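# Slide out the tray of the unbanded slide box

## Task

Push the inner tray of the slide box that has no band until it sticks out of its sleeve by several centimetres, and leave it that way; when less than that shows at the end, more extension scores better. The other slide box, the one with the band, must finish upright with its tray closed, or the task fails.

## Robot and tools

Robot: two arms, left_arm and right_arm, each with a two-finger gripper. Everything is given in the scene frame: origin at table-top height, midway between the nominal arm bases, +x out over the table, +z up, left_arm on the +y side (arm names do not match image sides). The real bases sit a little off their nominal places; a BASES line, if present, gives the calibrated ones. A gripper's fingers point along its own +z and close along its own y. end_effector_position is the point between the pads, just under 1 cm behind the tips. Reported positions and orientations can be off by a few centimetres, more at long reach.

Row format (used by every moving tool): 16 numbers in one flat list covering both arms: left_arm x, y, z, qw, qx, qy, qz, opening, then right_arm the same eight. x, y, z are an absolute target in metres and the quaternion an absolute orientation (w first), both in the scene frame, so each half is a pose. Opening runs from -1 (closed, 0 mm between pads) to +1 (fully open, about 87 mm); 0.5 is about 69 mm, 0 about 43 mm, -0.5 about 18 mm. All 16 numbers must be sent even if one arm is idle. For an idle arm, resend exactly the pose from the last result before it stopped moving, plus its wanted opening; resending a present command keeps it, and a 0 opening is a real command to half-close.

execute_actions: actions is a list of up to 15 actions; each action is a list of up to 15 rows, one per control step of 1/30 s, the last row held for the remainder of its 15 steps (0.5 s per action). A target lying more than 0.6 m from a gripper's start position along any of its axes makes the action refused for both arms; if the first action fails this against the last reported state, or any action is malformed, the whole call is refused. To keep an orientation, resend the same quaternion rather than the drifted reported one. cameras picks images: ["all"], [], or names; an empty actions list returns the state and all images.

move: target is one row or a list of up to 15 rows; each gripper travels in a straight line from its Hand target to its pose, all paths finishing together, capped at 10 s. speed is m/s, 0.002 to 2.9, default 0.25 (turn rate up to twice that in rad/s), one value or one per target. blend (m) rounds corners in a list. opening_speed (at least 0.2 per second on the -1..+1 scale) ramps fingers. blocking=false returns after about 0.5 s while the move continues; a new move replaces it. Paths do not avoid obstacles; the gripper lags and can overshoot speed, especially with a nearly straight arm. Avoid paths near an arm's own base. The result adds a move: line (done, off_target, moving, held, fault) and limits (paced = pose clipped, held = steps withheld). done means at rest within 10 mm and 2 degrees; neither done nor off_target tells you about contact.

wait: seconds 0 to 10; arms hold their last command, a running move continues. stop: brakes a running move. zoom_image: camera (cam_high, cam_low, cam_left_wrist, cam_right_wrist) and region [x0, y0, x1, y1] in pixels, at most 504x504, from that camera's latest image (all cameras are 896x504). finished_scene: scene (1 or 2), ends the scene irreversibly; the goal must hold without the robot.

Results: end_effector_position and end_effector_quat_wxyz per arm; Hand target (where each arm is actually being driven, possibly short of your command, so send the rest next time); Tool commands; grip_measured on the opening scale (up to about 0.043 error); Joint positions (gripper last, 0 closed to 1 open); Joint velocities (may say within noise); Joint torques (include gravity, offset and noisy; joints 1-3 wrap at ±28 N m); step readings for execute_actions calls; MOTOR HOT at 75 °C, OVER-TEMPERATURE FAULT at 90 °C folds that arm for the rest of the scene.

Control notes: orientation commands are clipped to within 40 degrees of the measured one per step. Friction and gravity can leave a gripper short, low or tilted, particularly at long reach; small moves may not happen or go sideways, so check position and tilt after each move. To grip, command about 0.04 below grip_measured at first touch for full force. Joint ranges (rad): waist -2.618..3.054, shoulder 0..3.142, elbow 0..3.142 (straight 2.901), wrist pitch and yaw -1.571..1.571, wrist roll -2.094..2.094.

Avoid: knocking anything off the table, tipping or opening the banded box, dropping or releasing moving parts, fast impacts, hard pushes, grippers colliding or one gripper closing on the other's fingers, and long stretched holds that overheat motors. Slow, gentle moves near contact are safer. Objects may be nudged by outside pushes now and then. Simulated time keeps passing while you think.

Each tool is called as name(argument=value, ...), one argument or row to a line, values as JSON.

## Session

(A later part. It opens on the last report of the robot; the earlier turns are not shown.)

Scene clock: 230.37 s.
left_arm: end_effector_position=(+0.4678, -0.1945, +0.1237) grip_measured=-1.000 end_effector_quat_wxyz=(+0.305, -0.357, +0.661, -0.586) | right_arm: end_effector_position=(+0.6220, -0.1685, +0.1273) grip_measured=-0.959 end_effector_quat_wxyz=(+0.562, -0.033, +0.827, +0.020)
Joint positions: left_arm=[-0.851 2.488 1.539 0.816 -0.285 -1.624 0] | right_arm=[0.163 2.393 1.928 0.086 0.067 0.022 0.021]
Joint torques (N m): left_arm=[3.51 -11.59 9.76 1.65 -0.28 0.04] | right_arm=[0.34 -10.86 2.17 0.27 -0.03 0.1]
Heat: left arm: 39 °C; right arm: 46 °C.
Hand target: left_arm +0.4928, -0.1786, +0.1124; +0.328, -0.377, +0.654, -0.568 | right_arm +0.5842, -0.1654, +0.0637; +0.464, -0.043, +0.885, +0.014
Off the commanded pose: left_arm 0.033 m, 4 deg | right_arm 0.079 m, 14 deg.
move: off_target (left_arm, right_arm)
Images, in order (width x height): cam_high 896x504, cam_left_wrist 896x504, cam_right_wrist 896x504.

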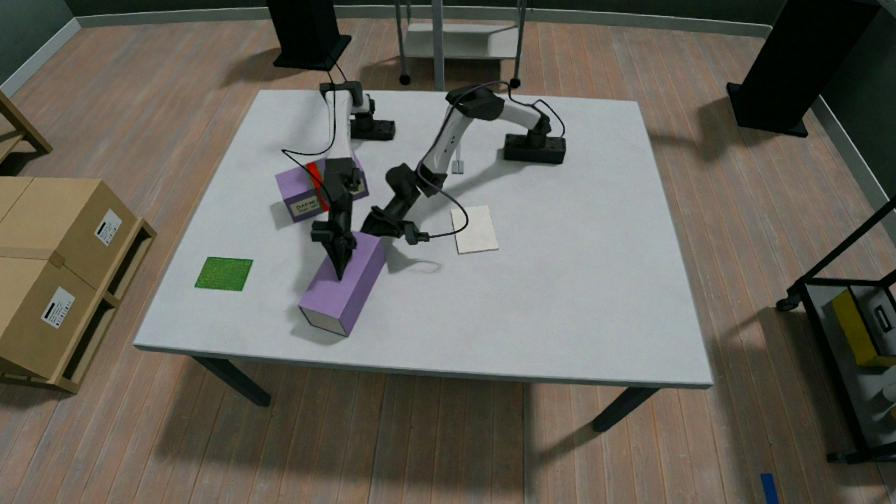

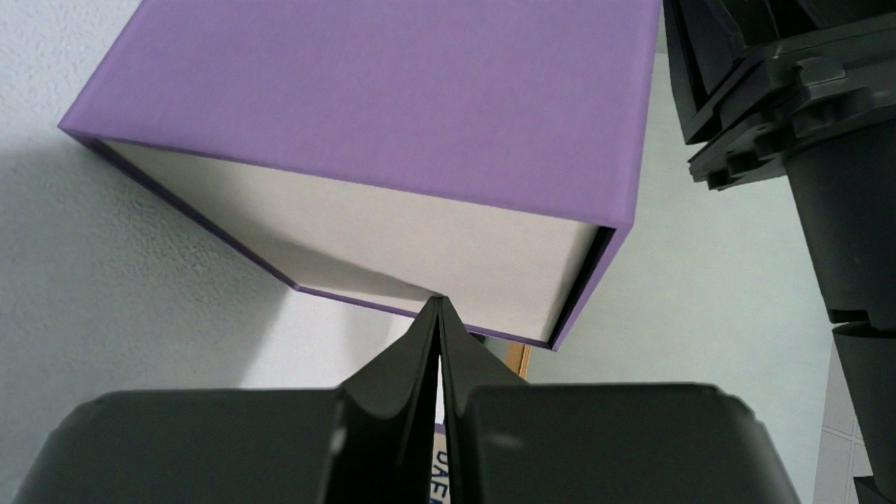

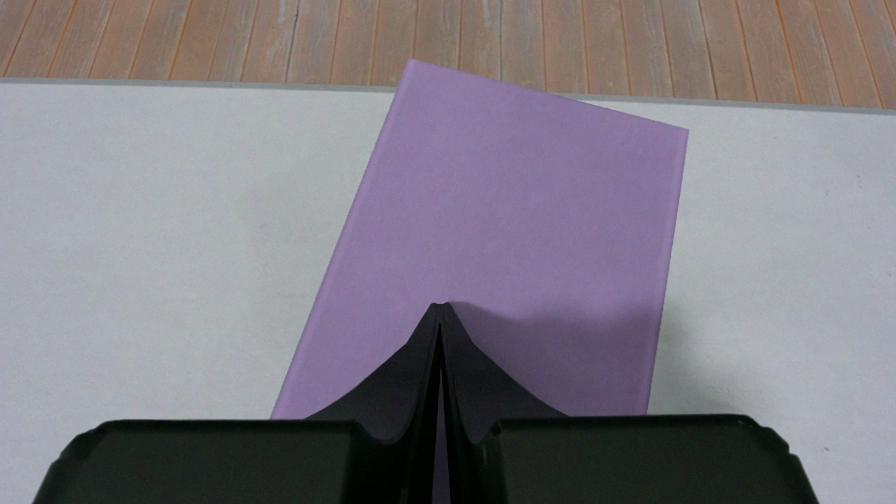

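move(
  target=[
    [0.43,-0.12,0.13,0.328,-0.377,0.654,-0.568,-1,0.59,-0.19,0.2,0.5,-0.04,0.865,0.015,-1],
    [0.45,-0.03,0.15,0.419,0.375,0.804,-0.195,-1,0.47,-0.29,0.2,0.434,-0.303,0.834,0.158,-1],
    [0.51,-0.03,0.08,0.419,0.375,0.804,-0.195,-1,0.49,-0.28,0.08,0.434,-0.303,0.834,0.158,-1],
  ],
  speed=0.2,
  cameras=["cam_high","cam_left_wrist","cam_right_wrist"],
)

zoom_image(
  camera="cam_high",
  region=[250, 150, 480, 350],
)

Scene clock: 337.17 s.
left_arm: end_effector_position=(+0.5021, -0.0256, +0.0784) grip_measured=-1.000 end_effector_quat_wxyz=(+0.411, +0.371, +0.810, -0.192) | right_arm: end_effector_position=(+0.4865, -0.2817, +0.0754) grip_measured=-0.959 end_effector_quat_wxyz=(+0.425, -0.301, +0.839, +0.162)
Joint positions: left_arm=[-0.546 2.23 1.55 0.031 0.232 0.166 0] | right_arm=[-0.21 2.182 1.613 -0.316 -0.709 -0.652 0.021]
Joint torques (N m): left_arm=[0.51 -11.74 10.24 1.68 0.21 0.02] | right_arm=[-0.32 -10.77 5.39 1.86 -0.32 0.11]
Heat: left arm: 40 °C; right arm: 49 °C.
Hand target: left_arm +0.5097, -0.0297, +0.0802; +0.419, +0.375, +0.804, -0.195 | right_arm +0.4899, -0.2800, +0.0801; +0.434, -0.303, +0.834, +0.158
Off the commanded pose: left_arm 0.009 m, 1 deg | right_arm 0.006 m, 1 deg.
move: done
Images, in order (width x height): cam_high 896x504, cam_left_wrist 896x504, cam_right_wrist 896x504.

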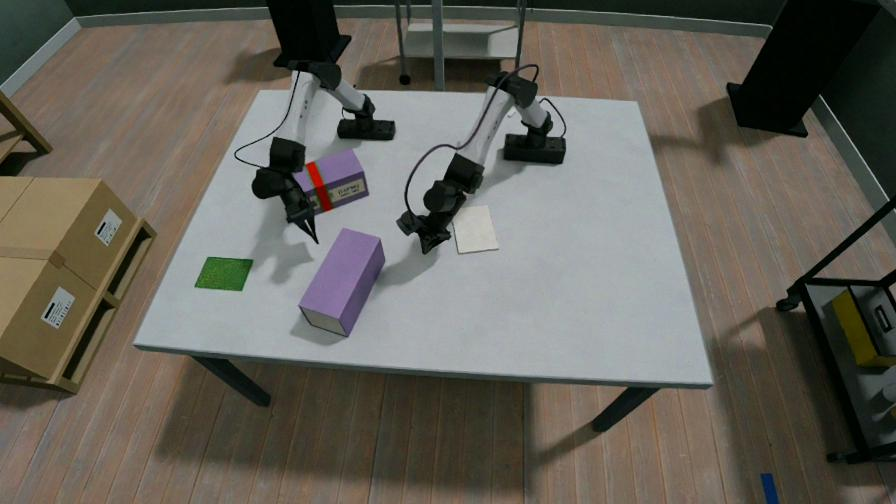

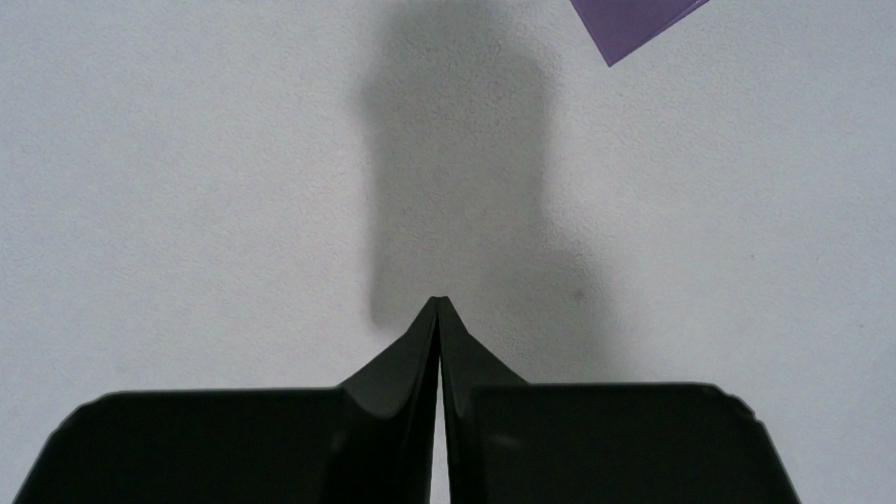

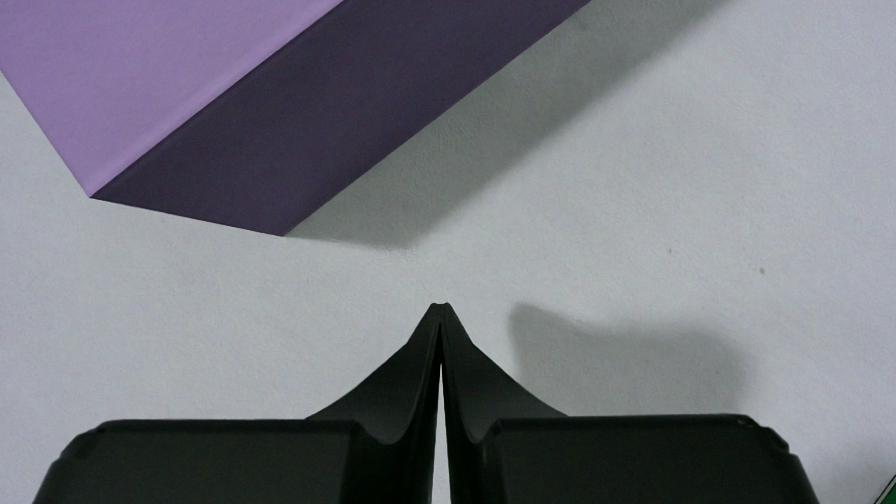

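Scaled by 2.191 from the camera's 896x504 image, which has a finer 1280x720 frame.

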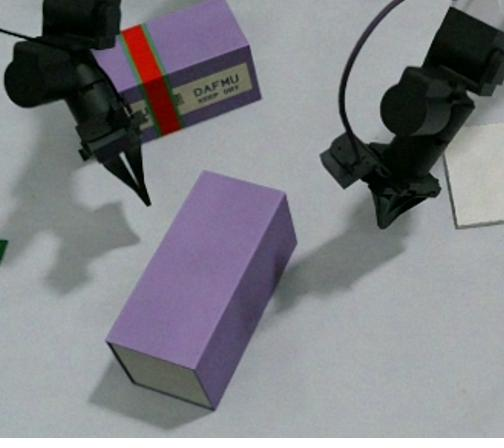

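move(
  target=[
    [0.56,-0.105,0.08,0.419,0.375,0.804,-0.195,-1,0.502,-0.245,0.075,0.434,-0.303,0.834,0.158,-1],
    [0.556,-0.155,0.08,0.419,0.375,0.804,-0.195,-1,0.512,-0.208,0.075,0.434,-0.303,0.834,0.158,-1],
  ],
  speed=[0.15,0.06],
  cameras=["cam_high","cam_left_wrist","cam_right_wrist"],
)

zoom_image(
  camera="cam_high",
  region=[250, 150, 480, 350],
)

Scene clock: 372.60 s.
left_arm: end_effector_position=(+0.5672, -0.1416, +0.0934) grip_measured=-1.000 end_effector_quat_wxyz=(+0.433, +0.365, +0.802, -0.189) | right_arm: end_effector_position=(+0.5034, -0.2177, +0.0703) grip_measured=-0.959 end_effector_quat_wxyz=(+0.420, -0.296, +0.844, +0.156)
Joint positions: left_arm=[-0.656 2.835 2.706 -0.464 0.125 0.1 0] | right_arm=[-0.061 2.201 1.613 -0.217 -0.592 -0.507 0.021]
Joint torques (N m): left_arm=[-2.19 -14.41 10.99 1.48 0.2 -0.05] | right_arm=[0.65 -9.58 7.05 2.12 -0.33 0.16]
Heat: left arm: 41 °C; right arm: 51 °C.
Hand target: left_arm +0.5552, -0.1542, +0.0799; +0.421, +0.374, +0.803, -0.195 | right_arm +0.5114, -0.2080, +0.0752; +0.434, -0.303, +0.834, +0.158
Off the commanded pose: left_arm 0.022 m, 2 deg | right_arm 0.014 m, 2 deg.
move: off_target (left_arm, right_arm)
Images, in order (width x height): cam_high 896x504, cam_left_wrist 896x504, cam_right_wrist 896x504.

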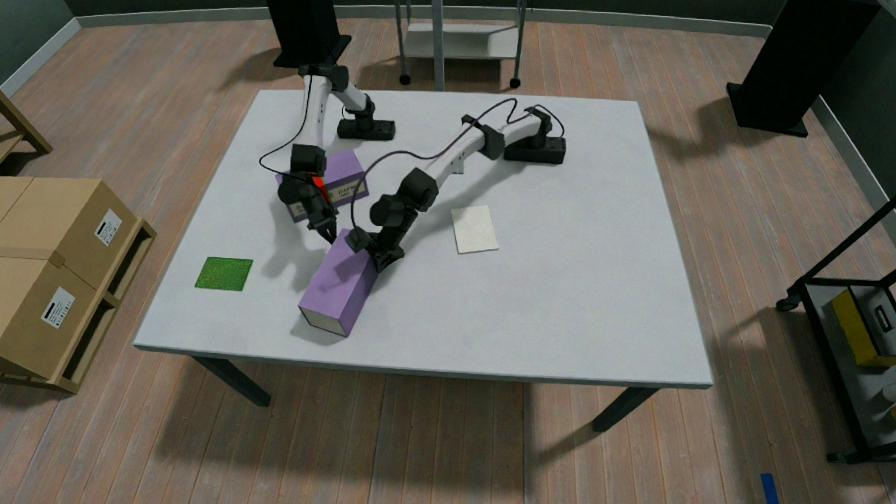

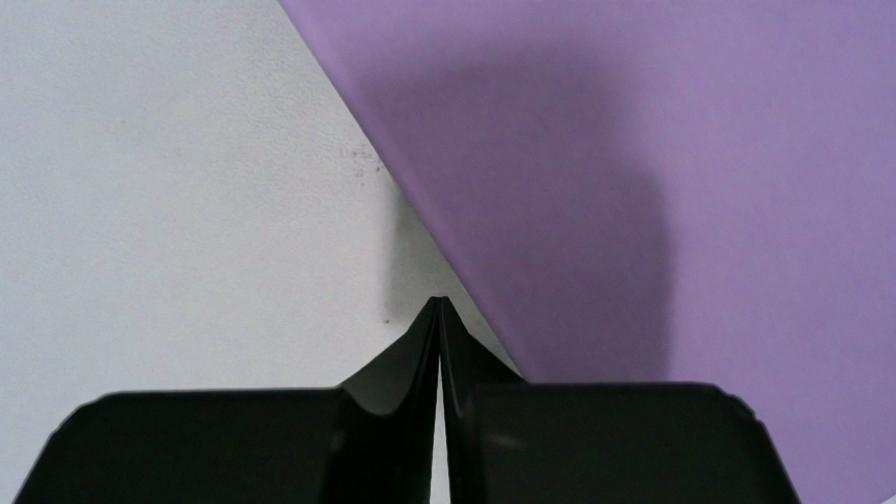

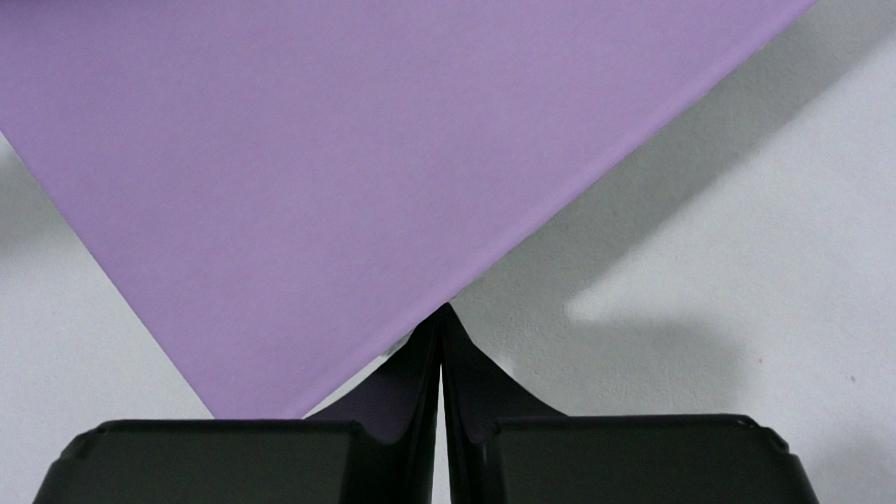

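Scaled by 2.191 from the camera's 896x504 image, which has a finer 1280x720 frame.

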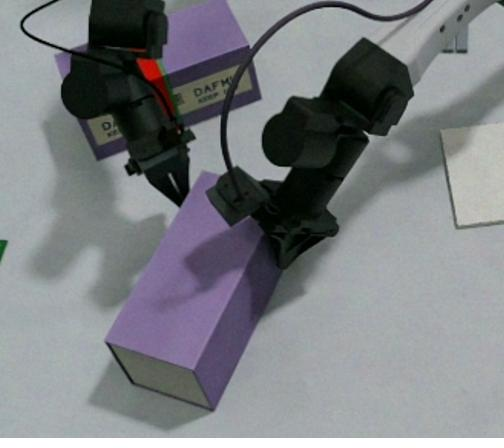

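move(
  target=[
    [0.55,-0.19,0.08,0.419,0.375,0.804,-0.195,-1,0.518,-0.182,0.075,0.434,-0.303,0.834,0.158,-1],
    [0.41,-0.16,0.08,0.419,0.375,0.804,-0.195,-1,0.398,-0.155,0.075,0.434,-0.303,0.834,0.158,-1],
  ],
  speed=[0.1,0.05],
  cameras=["cam_high","cam_left_wrist","cam_right_wrist"],
)

zoom_image(
  camera="cam_high",
  region=[250, 150, 480, 350],
)

Scene clock: 393.13 s.
left_arm: end_effector_position=(+0.4707, -0.1127, +0.0775) grip_measured=-1.000 end_effector_quat_wxyz=(+0.450, +0.312, +0.825, -0.139) | right_arm: end_effector_position=(+0.3905, -0.1866, +0.0542) grip_measured=-0.959 end_effector_quat_wxyz=(+0.398, -0.274, +0.866, +0.133)
Joint positions: left_arm=[-0.783 2.326 1.679 0.051 -0.128 -0.024 0] | right_arm=[0.034 1.836 1.025 0.005 -0.453 -0.41 0.02]
Joint torques (N m): left_arm=[-9.61 -17.54 5.19 1.48 0.86 0.05] | right_arm=[3.29 -9.57 5.03 2.57 -0.72 0.2]
Heat: left arm: 42 °C; right arm: 49 °C.
Hand target: left_arm +0.4113, -0.1560, +0.0793; +0.418, +0.374, +0.805, -0.193 | right_arm +0.3959, -0.1560, +0.0752; +0.432, -0.304, +0.834, +0.159
Off the commanded pose: left_arm 0.077 m, 11 deg | right_arm 0.039 m, 7 deg.
elbow stopped short (left arm): the move would have taken joint 3 (elbow) straighter than the controller allows.
move: off_target (left_arm, right_arm)
Images, in order (width x height): cam_high 896x504, cam_left_wrist 896x504, cam_right_wrist 896x504.

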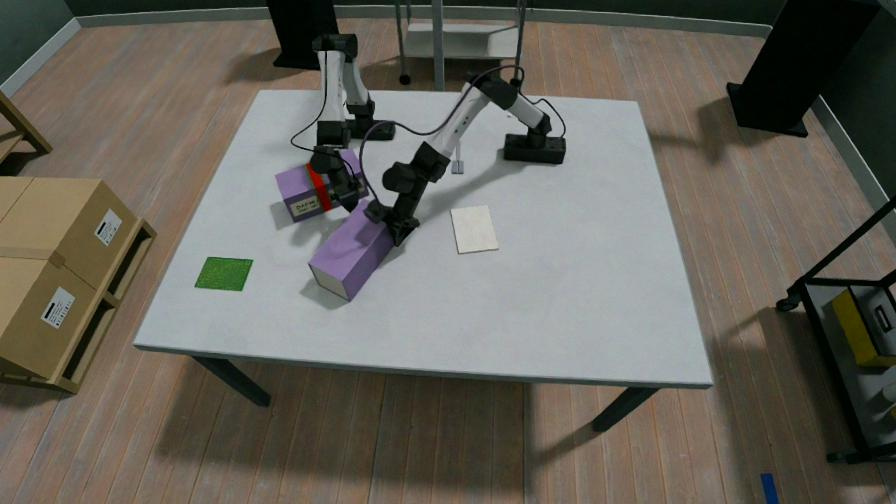

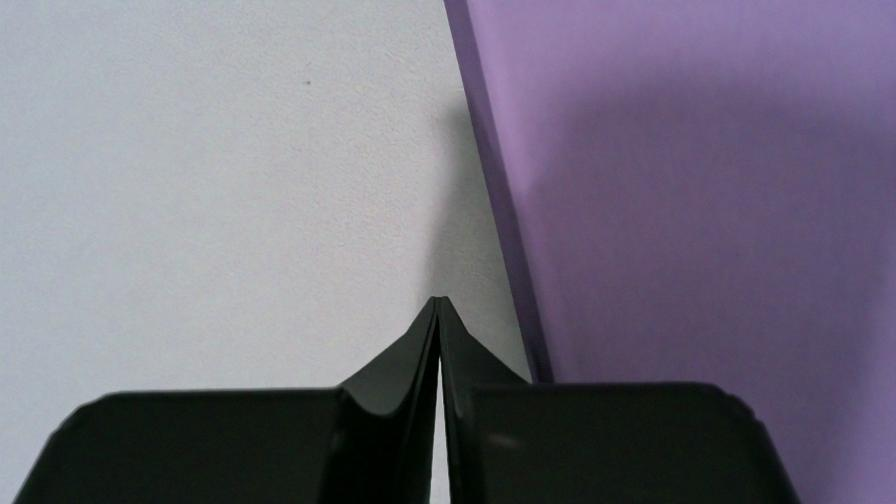

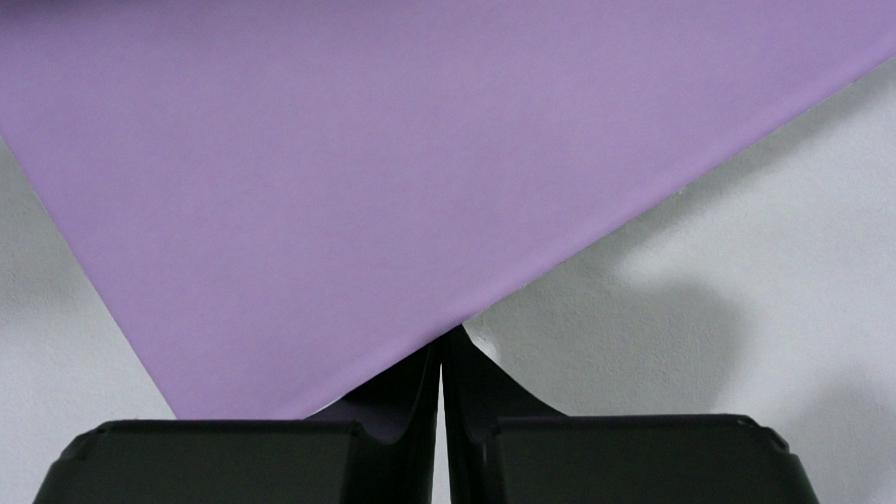

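Scaled by 2.191 from the camera's 896x504 image, which has a finer 1280x720 frame.

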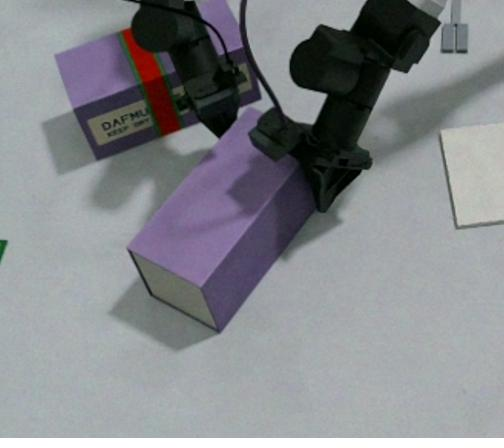

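move(
  target=[
    [0.435,-0.06,0.08,0.419,0.375,0.804,-0.195,-1,0.42,-0.055,0.075,0.434,-0.303,0.834,0.158,-1],
  ],
  speed=[0.06],
  cameras=["cam_high","cam_left_wrist","cam_right_wrist"],
)

zoom_image(
  camera="cam_high",
  region=[250, 150, 480, 350],
)

Scene clock: 407.50 s.
left_arm: end_effector_position=(+0.4812, -0.0162, +0.0760) grip_measured=-1.000 end_effector_quat_wxyz=(+0.449, +0.308, +0.829, -0.127) | right_arm: end_effector_position=(+0.3966, -0.0942, +0.0544) grip_measured=-0.959 end_effector_quat_wxyz=(+0.389, -0.280, +0.868, +0.130)
Joint positions: left_arm=[-0.623 2.138 1.354 0.183 -0.019 0.066 0] | right_arm=[0.287 1.902 1.116 0.026 -0.271 -0.238 0.02]
Joint torques (N m): left_arm=[-6.61 -15.76 5.09 1.45 1.29 0.12] | right_arm=[3.32 -5.97 10.04 2.87 -0.5 0.21]
Heat: left arm: 46 °C; right arm: 48 °C.
Hand target: left_arm +0.4356, -0.0567, +0.0797; +0.420, +0.373, +0.805, -0.193 | right_arm +0.4144, -0.0568, +0.0774; +0.433, -0.304, +0.834, +0.159
Off the commanded pose: left_arm 0.064 m, 12 deg | right_arm 0.050 m, 8 deg.
move: off_target (left_arm, right_arm)
Images, in order (width x height): cam_high 896x504, cam_left_wrist 896x504, cam_right_wrist 896x504.

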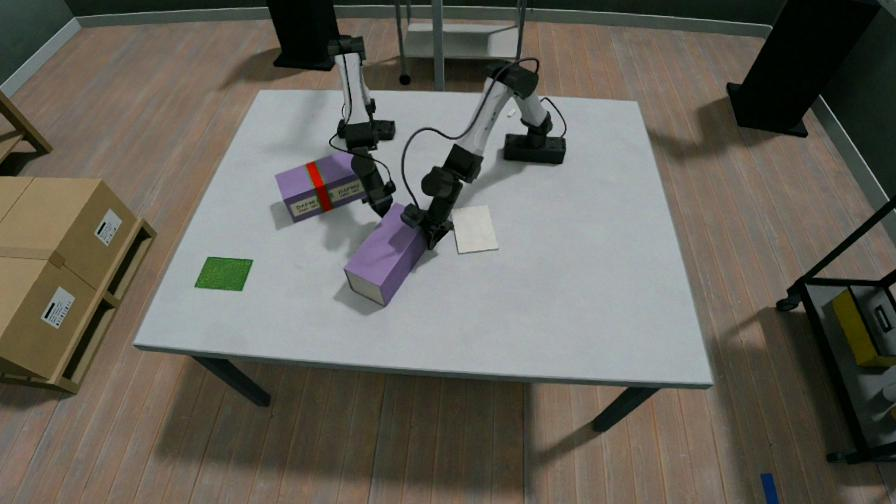

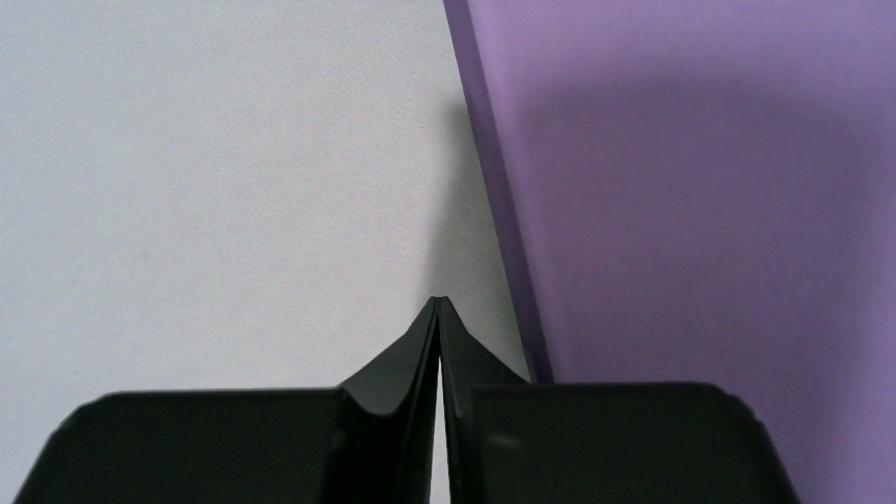

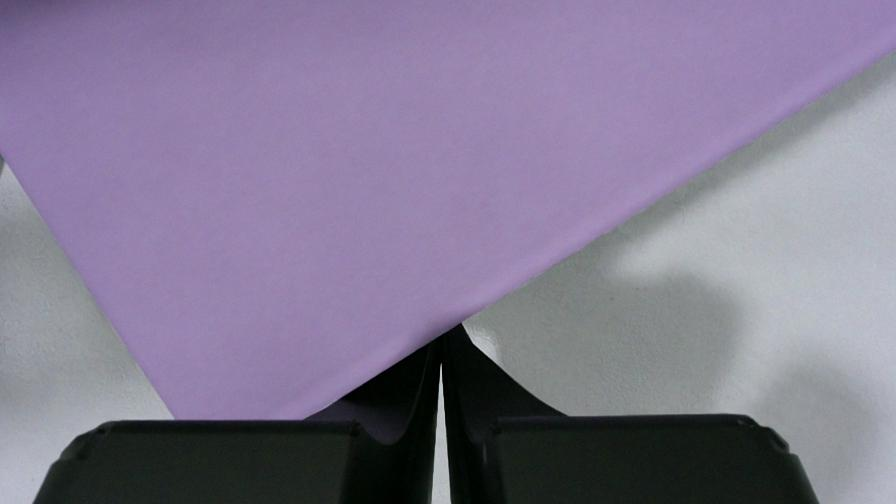

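Scaled by 2.191 from the camera's 896x504 image, which has a finer 1280x720 frame.

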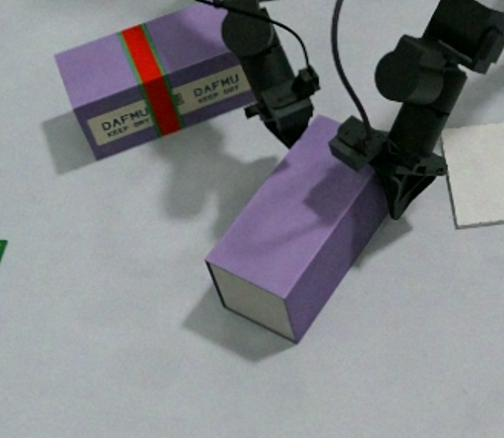

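move(
  target=[
    [0.50,0.04,0.09,0.43,0.34,0.82,-0.15,-1,0.37,-0.15,0.08,0.41,-0.29,0.85,0.14,-1],
    [0.38,0.08,0.2,0.4,-0.1,0.85,-0.3,-1,0.37,-0.16,0.24,0.2,-0.1,0.96,0.05,-1],
    [0.34,0.02,0.13,0.352,-0.406,0.636,-0.553,-1,0.44,-0.055,0.19,0,0.216,0.976,0,-1],
  ],
  speed=[0.12,0.25,0.25],
  cameras=["cam_high","cam_left_wrist","cam_right_wrist"],
)

zoom_image(
  camera="cam_high",
  region=[290, 130, 520, 330],
)

Scene clock: 460.03 s.
left_arm: end_effector_position=(+0.3408, +0.0187, +0.1319) grip_measured=-1.000 end_effector_quat_wxyz=(+0.348, -0.404, +0.641, -0.553) | right_arm: end_effector_position=(+0.4317, -0.0617, +0.1792) grip_measured=-0.959 end_effector_quat_wxyz=(+0.162, +0.235, +0.953, +0.104)
Joint positions: left_arm=[-0.808 1.891 0.39 1.341 -0.389 -1.633 0] | right_arm=[0.343 2.519 2.832 -1.497 -0.002 0.81 0.02]
Joint torques (N m): left_arm=[-0.72 -5.42 3.23 1.99 -0.15 0] | right_arm=[-0.54 -10.92 7.76 1.44 -0.12 0.14]
Heat: left arm: 43 °C; right arm: 45 °C.
Hand target: left_arm +0.3400, +0.0201, +0.1300; +0.352, -0.406, +0.637, -0.553 | right_arm +0.4388, -0.0554, +0.1898; +0.179, +0.235, +0.947, +0.125
Off the commanded pose: left_arm 0.002 m, 1 deg | right_arm 0.015 m, 22 deg.
elbow stopped short (right arm): the move would have taken joint 3 (elbow) straighter than the controller allows.
move: off_target (right_arm)
Images, in order (width x height): cam_high 896x504, cam_left_wrist 896x504, cam_right_wrist 896x504.

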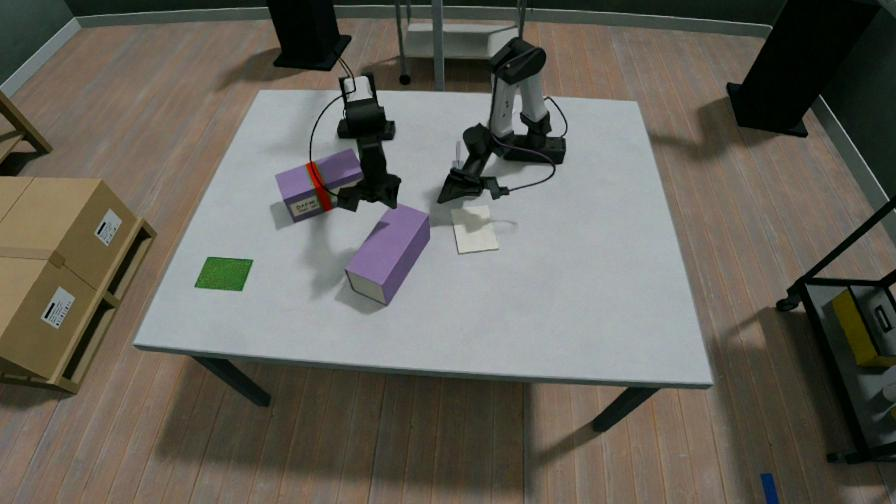

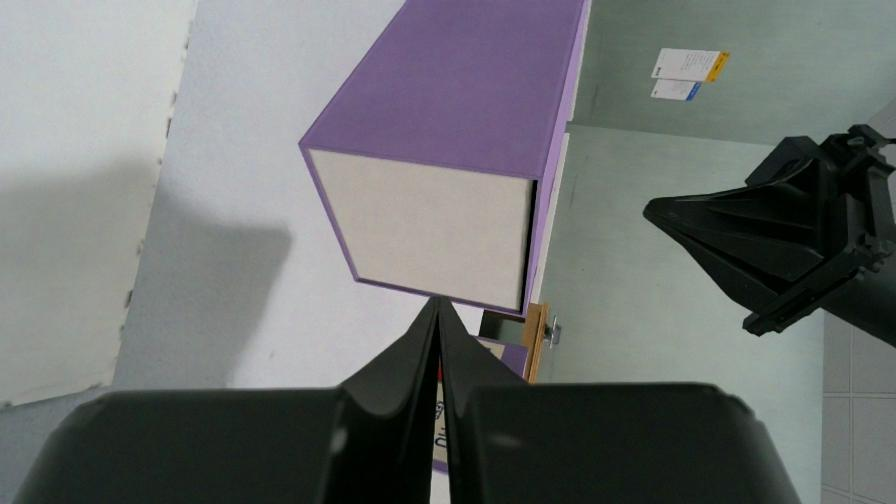

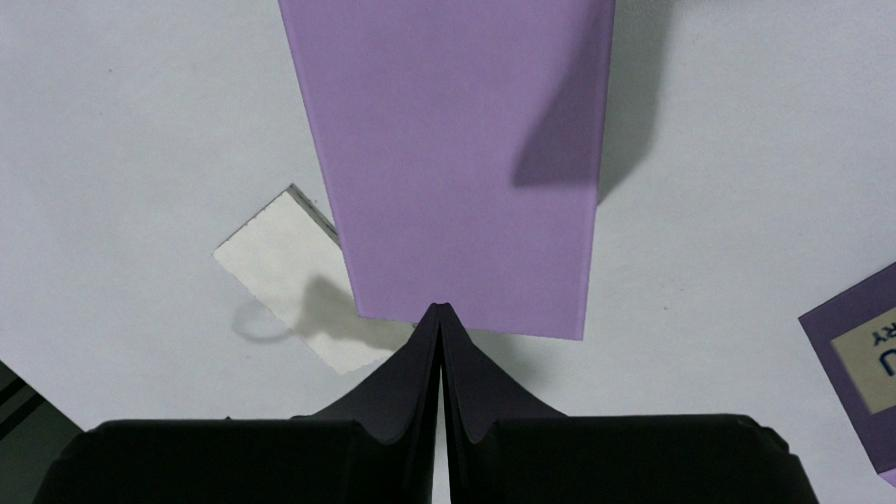

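Scaled by 2.191 from the camera's 896x504 image, which has a finer 1280x720 frame.

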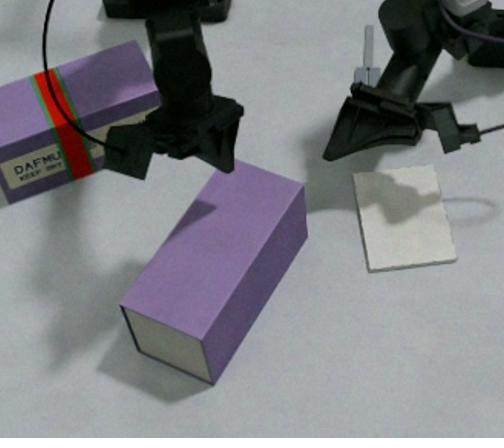

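move(
  target=[
    [0.322,-0.058,0.128,0.346,-0.412,0.630,-0.559,-1,0.43,-0.062,0.14,0.1,0.23,0.965,0.02,-1],
    [0.322,-0.058,0.128,0.346,-0.412,0.630,-0.559,-1,0.43,-0.062,0.105,0.1,0.23,0.965,0.02,-1],
  ],
  speed=[0.12,0.06],
  cameras=["cam_high","cam_left_wrist","cam_right_wrist"],
)

zoom_image(
  camera="cam_high",
  region=[290, 130, 520, 330],
)

Scene clock: 517.93 s.
left_arm: end_effector_position=(+0.3195, -0.0550, +0.1315) grip_measured=-1.000 end_effector_quat_wxyz=(+0.341, -0.409, +0.631, -0.564) | right_arm: end_effector_position=(+0.4289, -0.0631, +0.1247) grip_measured=-0.959 end_effector_quat_wxyz=(+0.126, +0.232, +0.963, +0.046)
Joint positions: left_arm=[-1.025 2.006 0.585 1.261 -0.598 -1.692 0] | right_arm=[0.364 2.637 2.86 -1.532 0.061 0.812 0.02]
Joint torques (N m): left_arm=[-0.27 -6.67 6.19 1.6 -0.11 0.04] | right_arm=[-0.17 -8.18 5.6 0.95 0.19 0.08]
Heat: left arm: 35 °C; right arm: 51 °C.
Hand target: left_arm +0.3219, -0.0579, +0.1280; +0.346, -0.412, +0.630, -0.559 | right_arm +0.4289, -0.0624, +0.1049; +0.115, +0.231, +0.966, +0.030
Off the commanded pose: left_arm 0.005 m, 1 deg | right_arm 0.020 m, 4 deg.
elbow stopped short (right arm): the move would have taken joint 3 (elbow) straighter than the controller allows.
move: off_target (right_arm)
Images, in order (width x height): cam_high 896x504, cam_left_wrist 896x504, cam_right_wrist 896x504.

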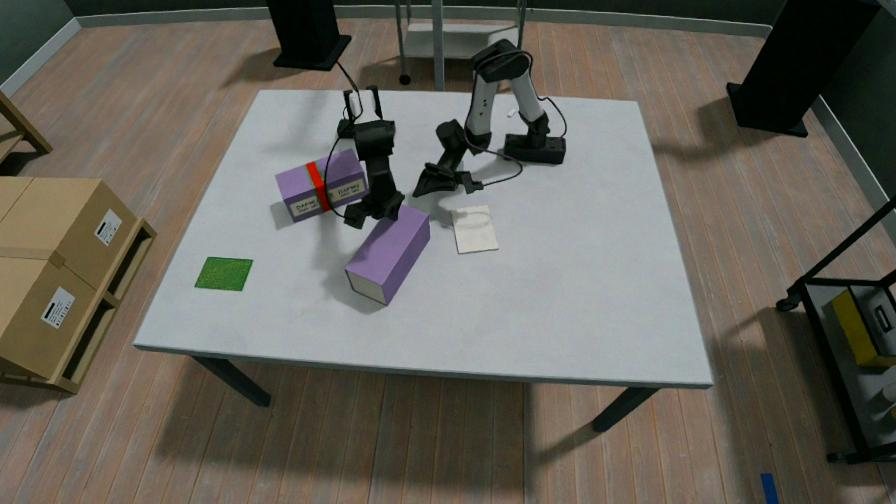

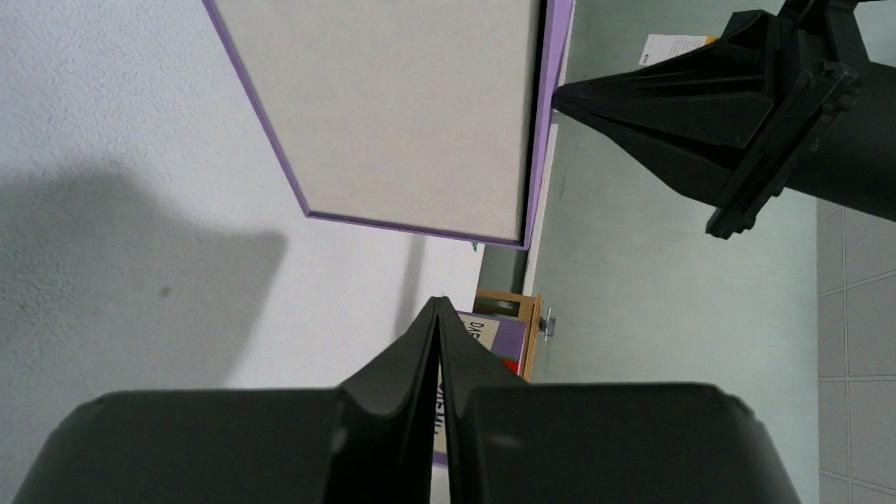

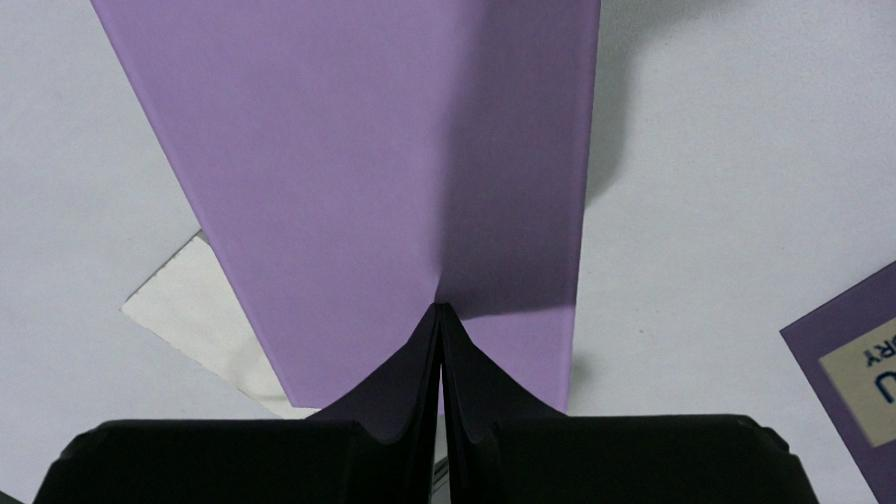

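Scaled by 2.191 from the camera's 896x504 image, which has a finer 1280x720 frame.

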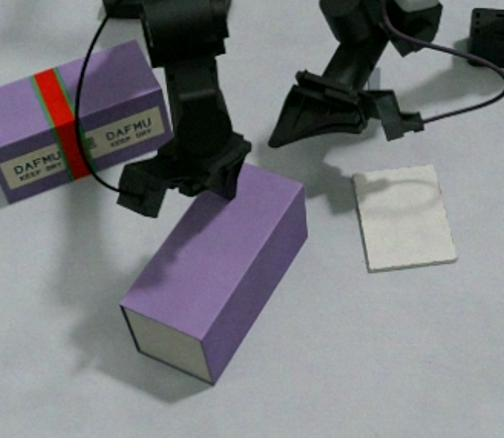

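move(
  target=[
    [0.365,-0.079,0.122,0.346,-0.412,0.630,-0.559,-1,0.415,-0.055,0.09,0.1,0.23,0.965,0.02,-1],
    [0.42,-0.107,0.122,0.346,-0.412,0.630,-0.559,-1,0.40,-0.045,0.075,0.1,0.23,0.965,0.02,-1],
  ],
  speed=[0.08,0.05],
  cameras=["cam_high","cam_left_wrist","cam_right_wrist"],
)

zoom_image(
  camera="cam_high",
  region=[290, 130, 520, 330],
)

Scene clock: 537.50 s.
left_arm: end_effector_position=(+0.4022, -0.1108, +0.1215) grip_measured=-1.000 end_effector_quat_wxyz=(+0.330, -0.403, +0.641, -0.563) | right_arm: end_effector_position=(+0.4495, -0.0575, +0.1239) grip_measured=-0.959 end_effector_quat_wxyz=(+0.202, +0.253, +0.945, +0.053)
Joint positions: left_arm=[-0.898 2.22 0.991 1.064 -0.446 -1.674 0] | right_arm=[0.388 2.419 2.412 -1.169 0.152 0.864 0.02]
Joint torques (N m): left_arm=[2.35 -9.36 8.75 1.77 -0.13 0.14] | right_arm=[2.02 -7.76 0.92 -0.05 -0.49 0.1]
Heat: left arm: 35 °C; right arm: 49 °C.
Hand target: left_arm +0.4192, -0.1061, +0.1222; +0.346, -0.412, +0.630, -0.559 | right_arm +0.4025, -0.0468, +0.0810; +0.103, +0.233, +0.967, +0.019
Off the commanded pose: left_arm 0.018 m, 2 deg | right_arm 0.071 m, 13 deg.
move: off_target (left_arm, right_arm)
Images, in order (width x height): cam_high 896x504, cam_left_wrist 896x504, cam_right_wrist 896x504.

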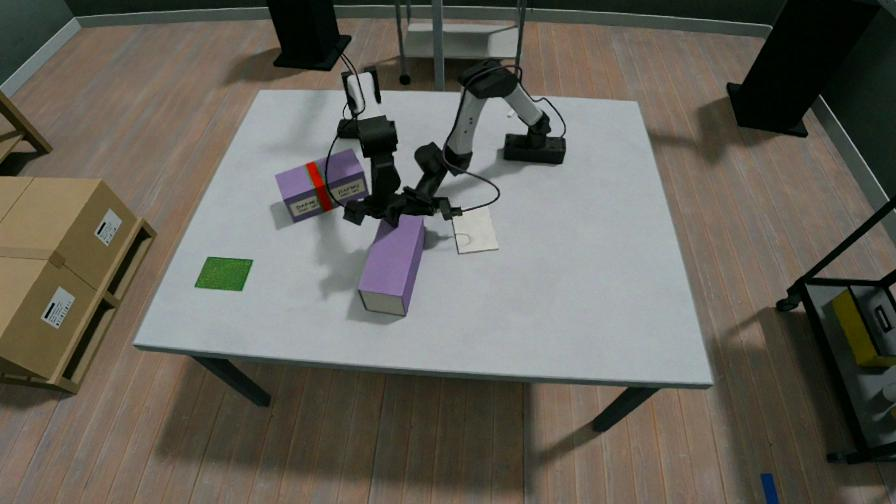

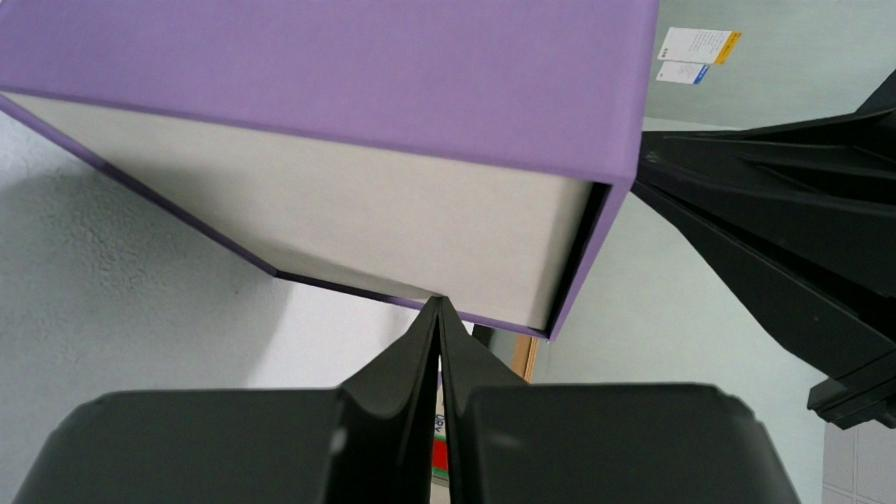

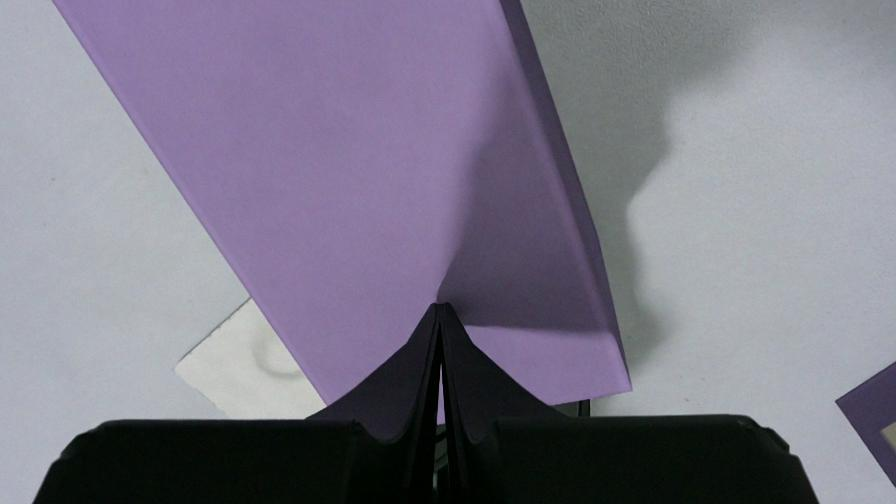

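Scaled by 2.191 from the camera's 896x504 image, which has a finer 1280x720 frame.

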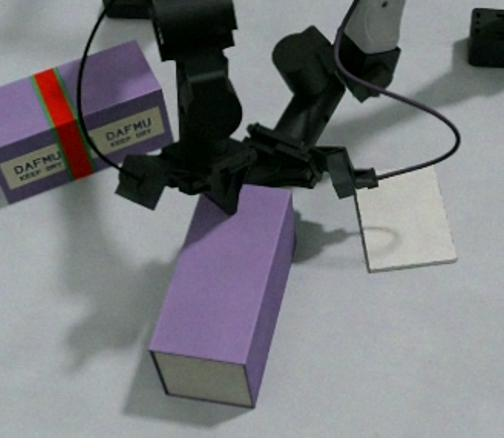

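move(
  target=[
    [0.36,-0.09,0.115,0.346,-0.412,0.630,-0.559,-1,0.405,-0.042,0.06,0.15,0.24,0.955,0.03,-1],
    [0.375,-0.052,0.112,0.346,-0.412,0.630,-0.559,-1,0.405,-0.042,0.05,0.15,0.24,0.955,0.03,-1],
  ],
  speed=[0.1,0.1],
  cameras=["cam_left_wrist","cam_right_wrist"],
)

Scene clock: 557.97 s.
left_arm: end_effector_position=(+0.3744, -0.0520, +0.0900) grip_measured=-1.000 end_effector_quat_wxyz=(+0.341, -0.418, +0.645, -0.541) | right_arm: end_effector_position=(+0.4459, -0.0510, +0.1233) grip_measured=-0.959 end_effector_quat_wxyz=(+0.248, +0.260, +0.930, +0.073)
Joint positions: left_arm=[-0.882 2.19 0.722 1.264 -0.472 -1.677 0] | right_arm=[0.412 2.256 2.092 -0.916 0.188 0.893 0.02]
Joint torques (N m): left_arm=[0.39 -14.16 3.15 1.93 0.02 0.13] | right_arm=[1.54 -4.27 0.29 0.57 -0.34 0.11]
Heat: left arm: 37 °C; right arm: 46 °C.
Hand target: left_arm +0.3753, -0.0521, +0.1116; +0.346, -0.412, +0.630, -0.559 | right_arm +0.4035, -0.0451, +0.0573; +0.152, +0.243, +0.958, +0.029
Off the commanded pose: left_arm 0.022 m, 3 deg | right_arm 0.084 m, 13 deg.
move: off_target (left_arm, right_arm)
Images, in order (width x height): cam_left_wrist 896x504, cam_right_wrist 896x504.

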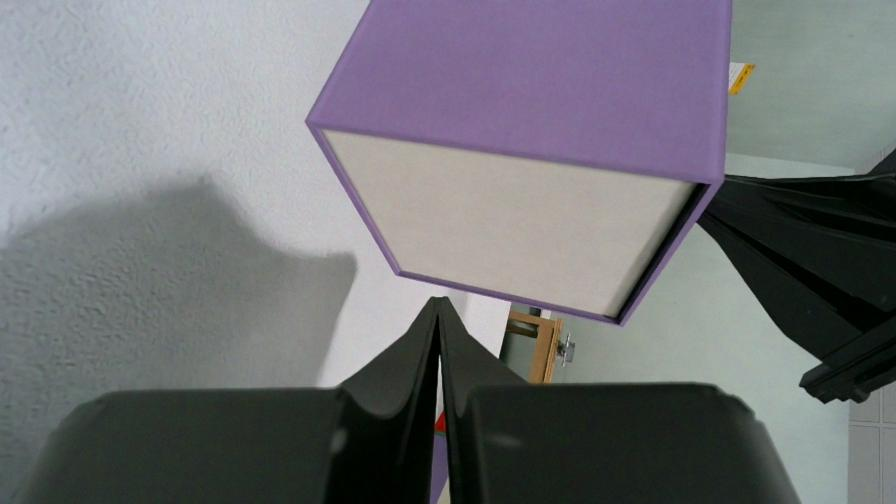

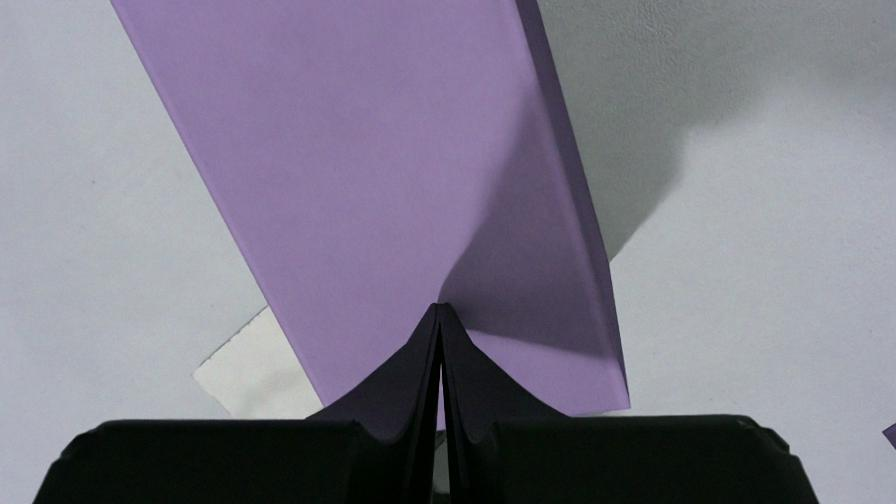

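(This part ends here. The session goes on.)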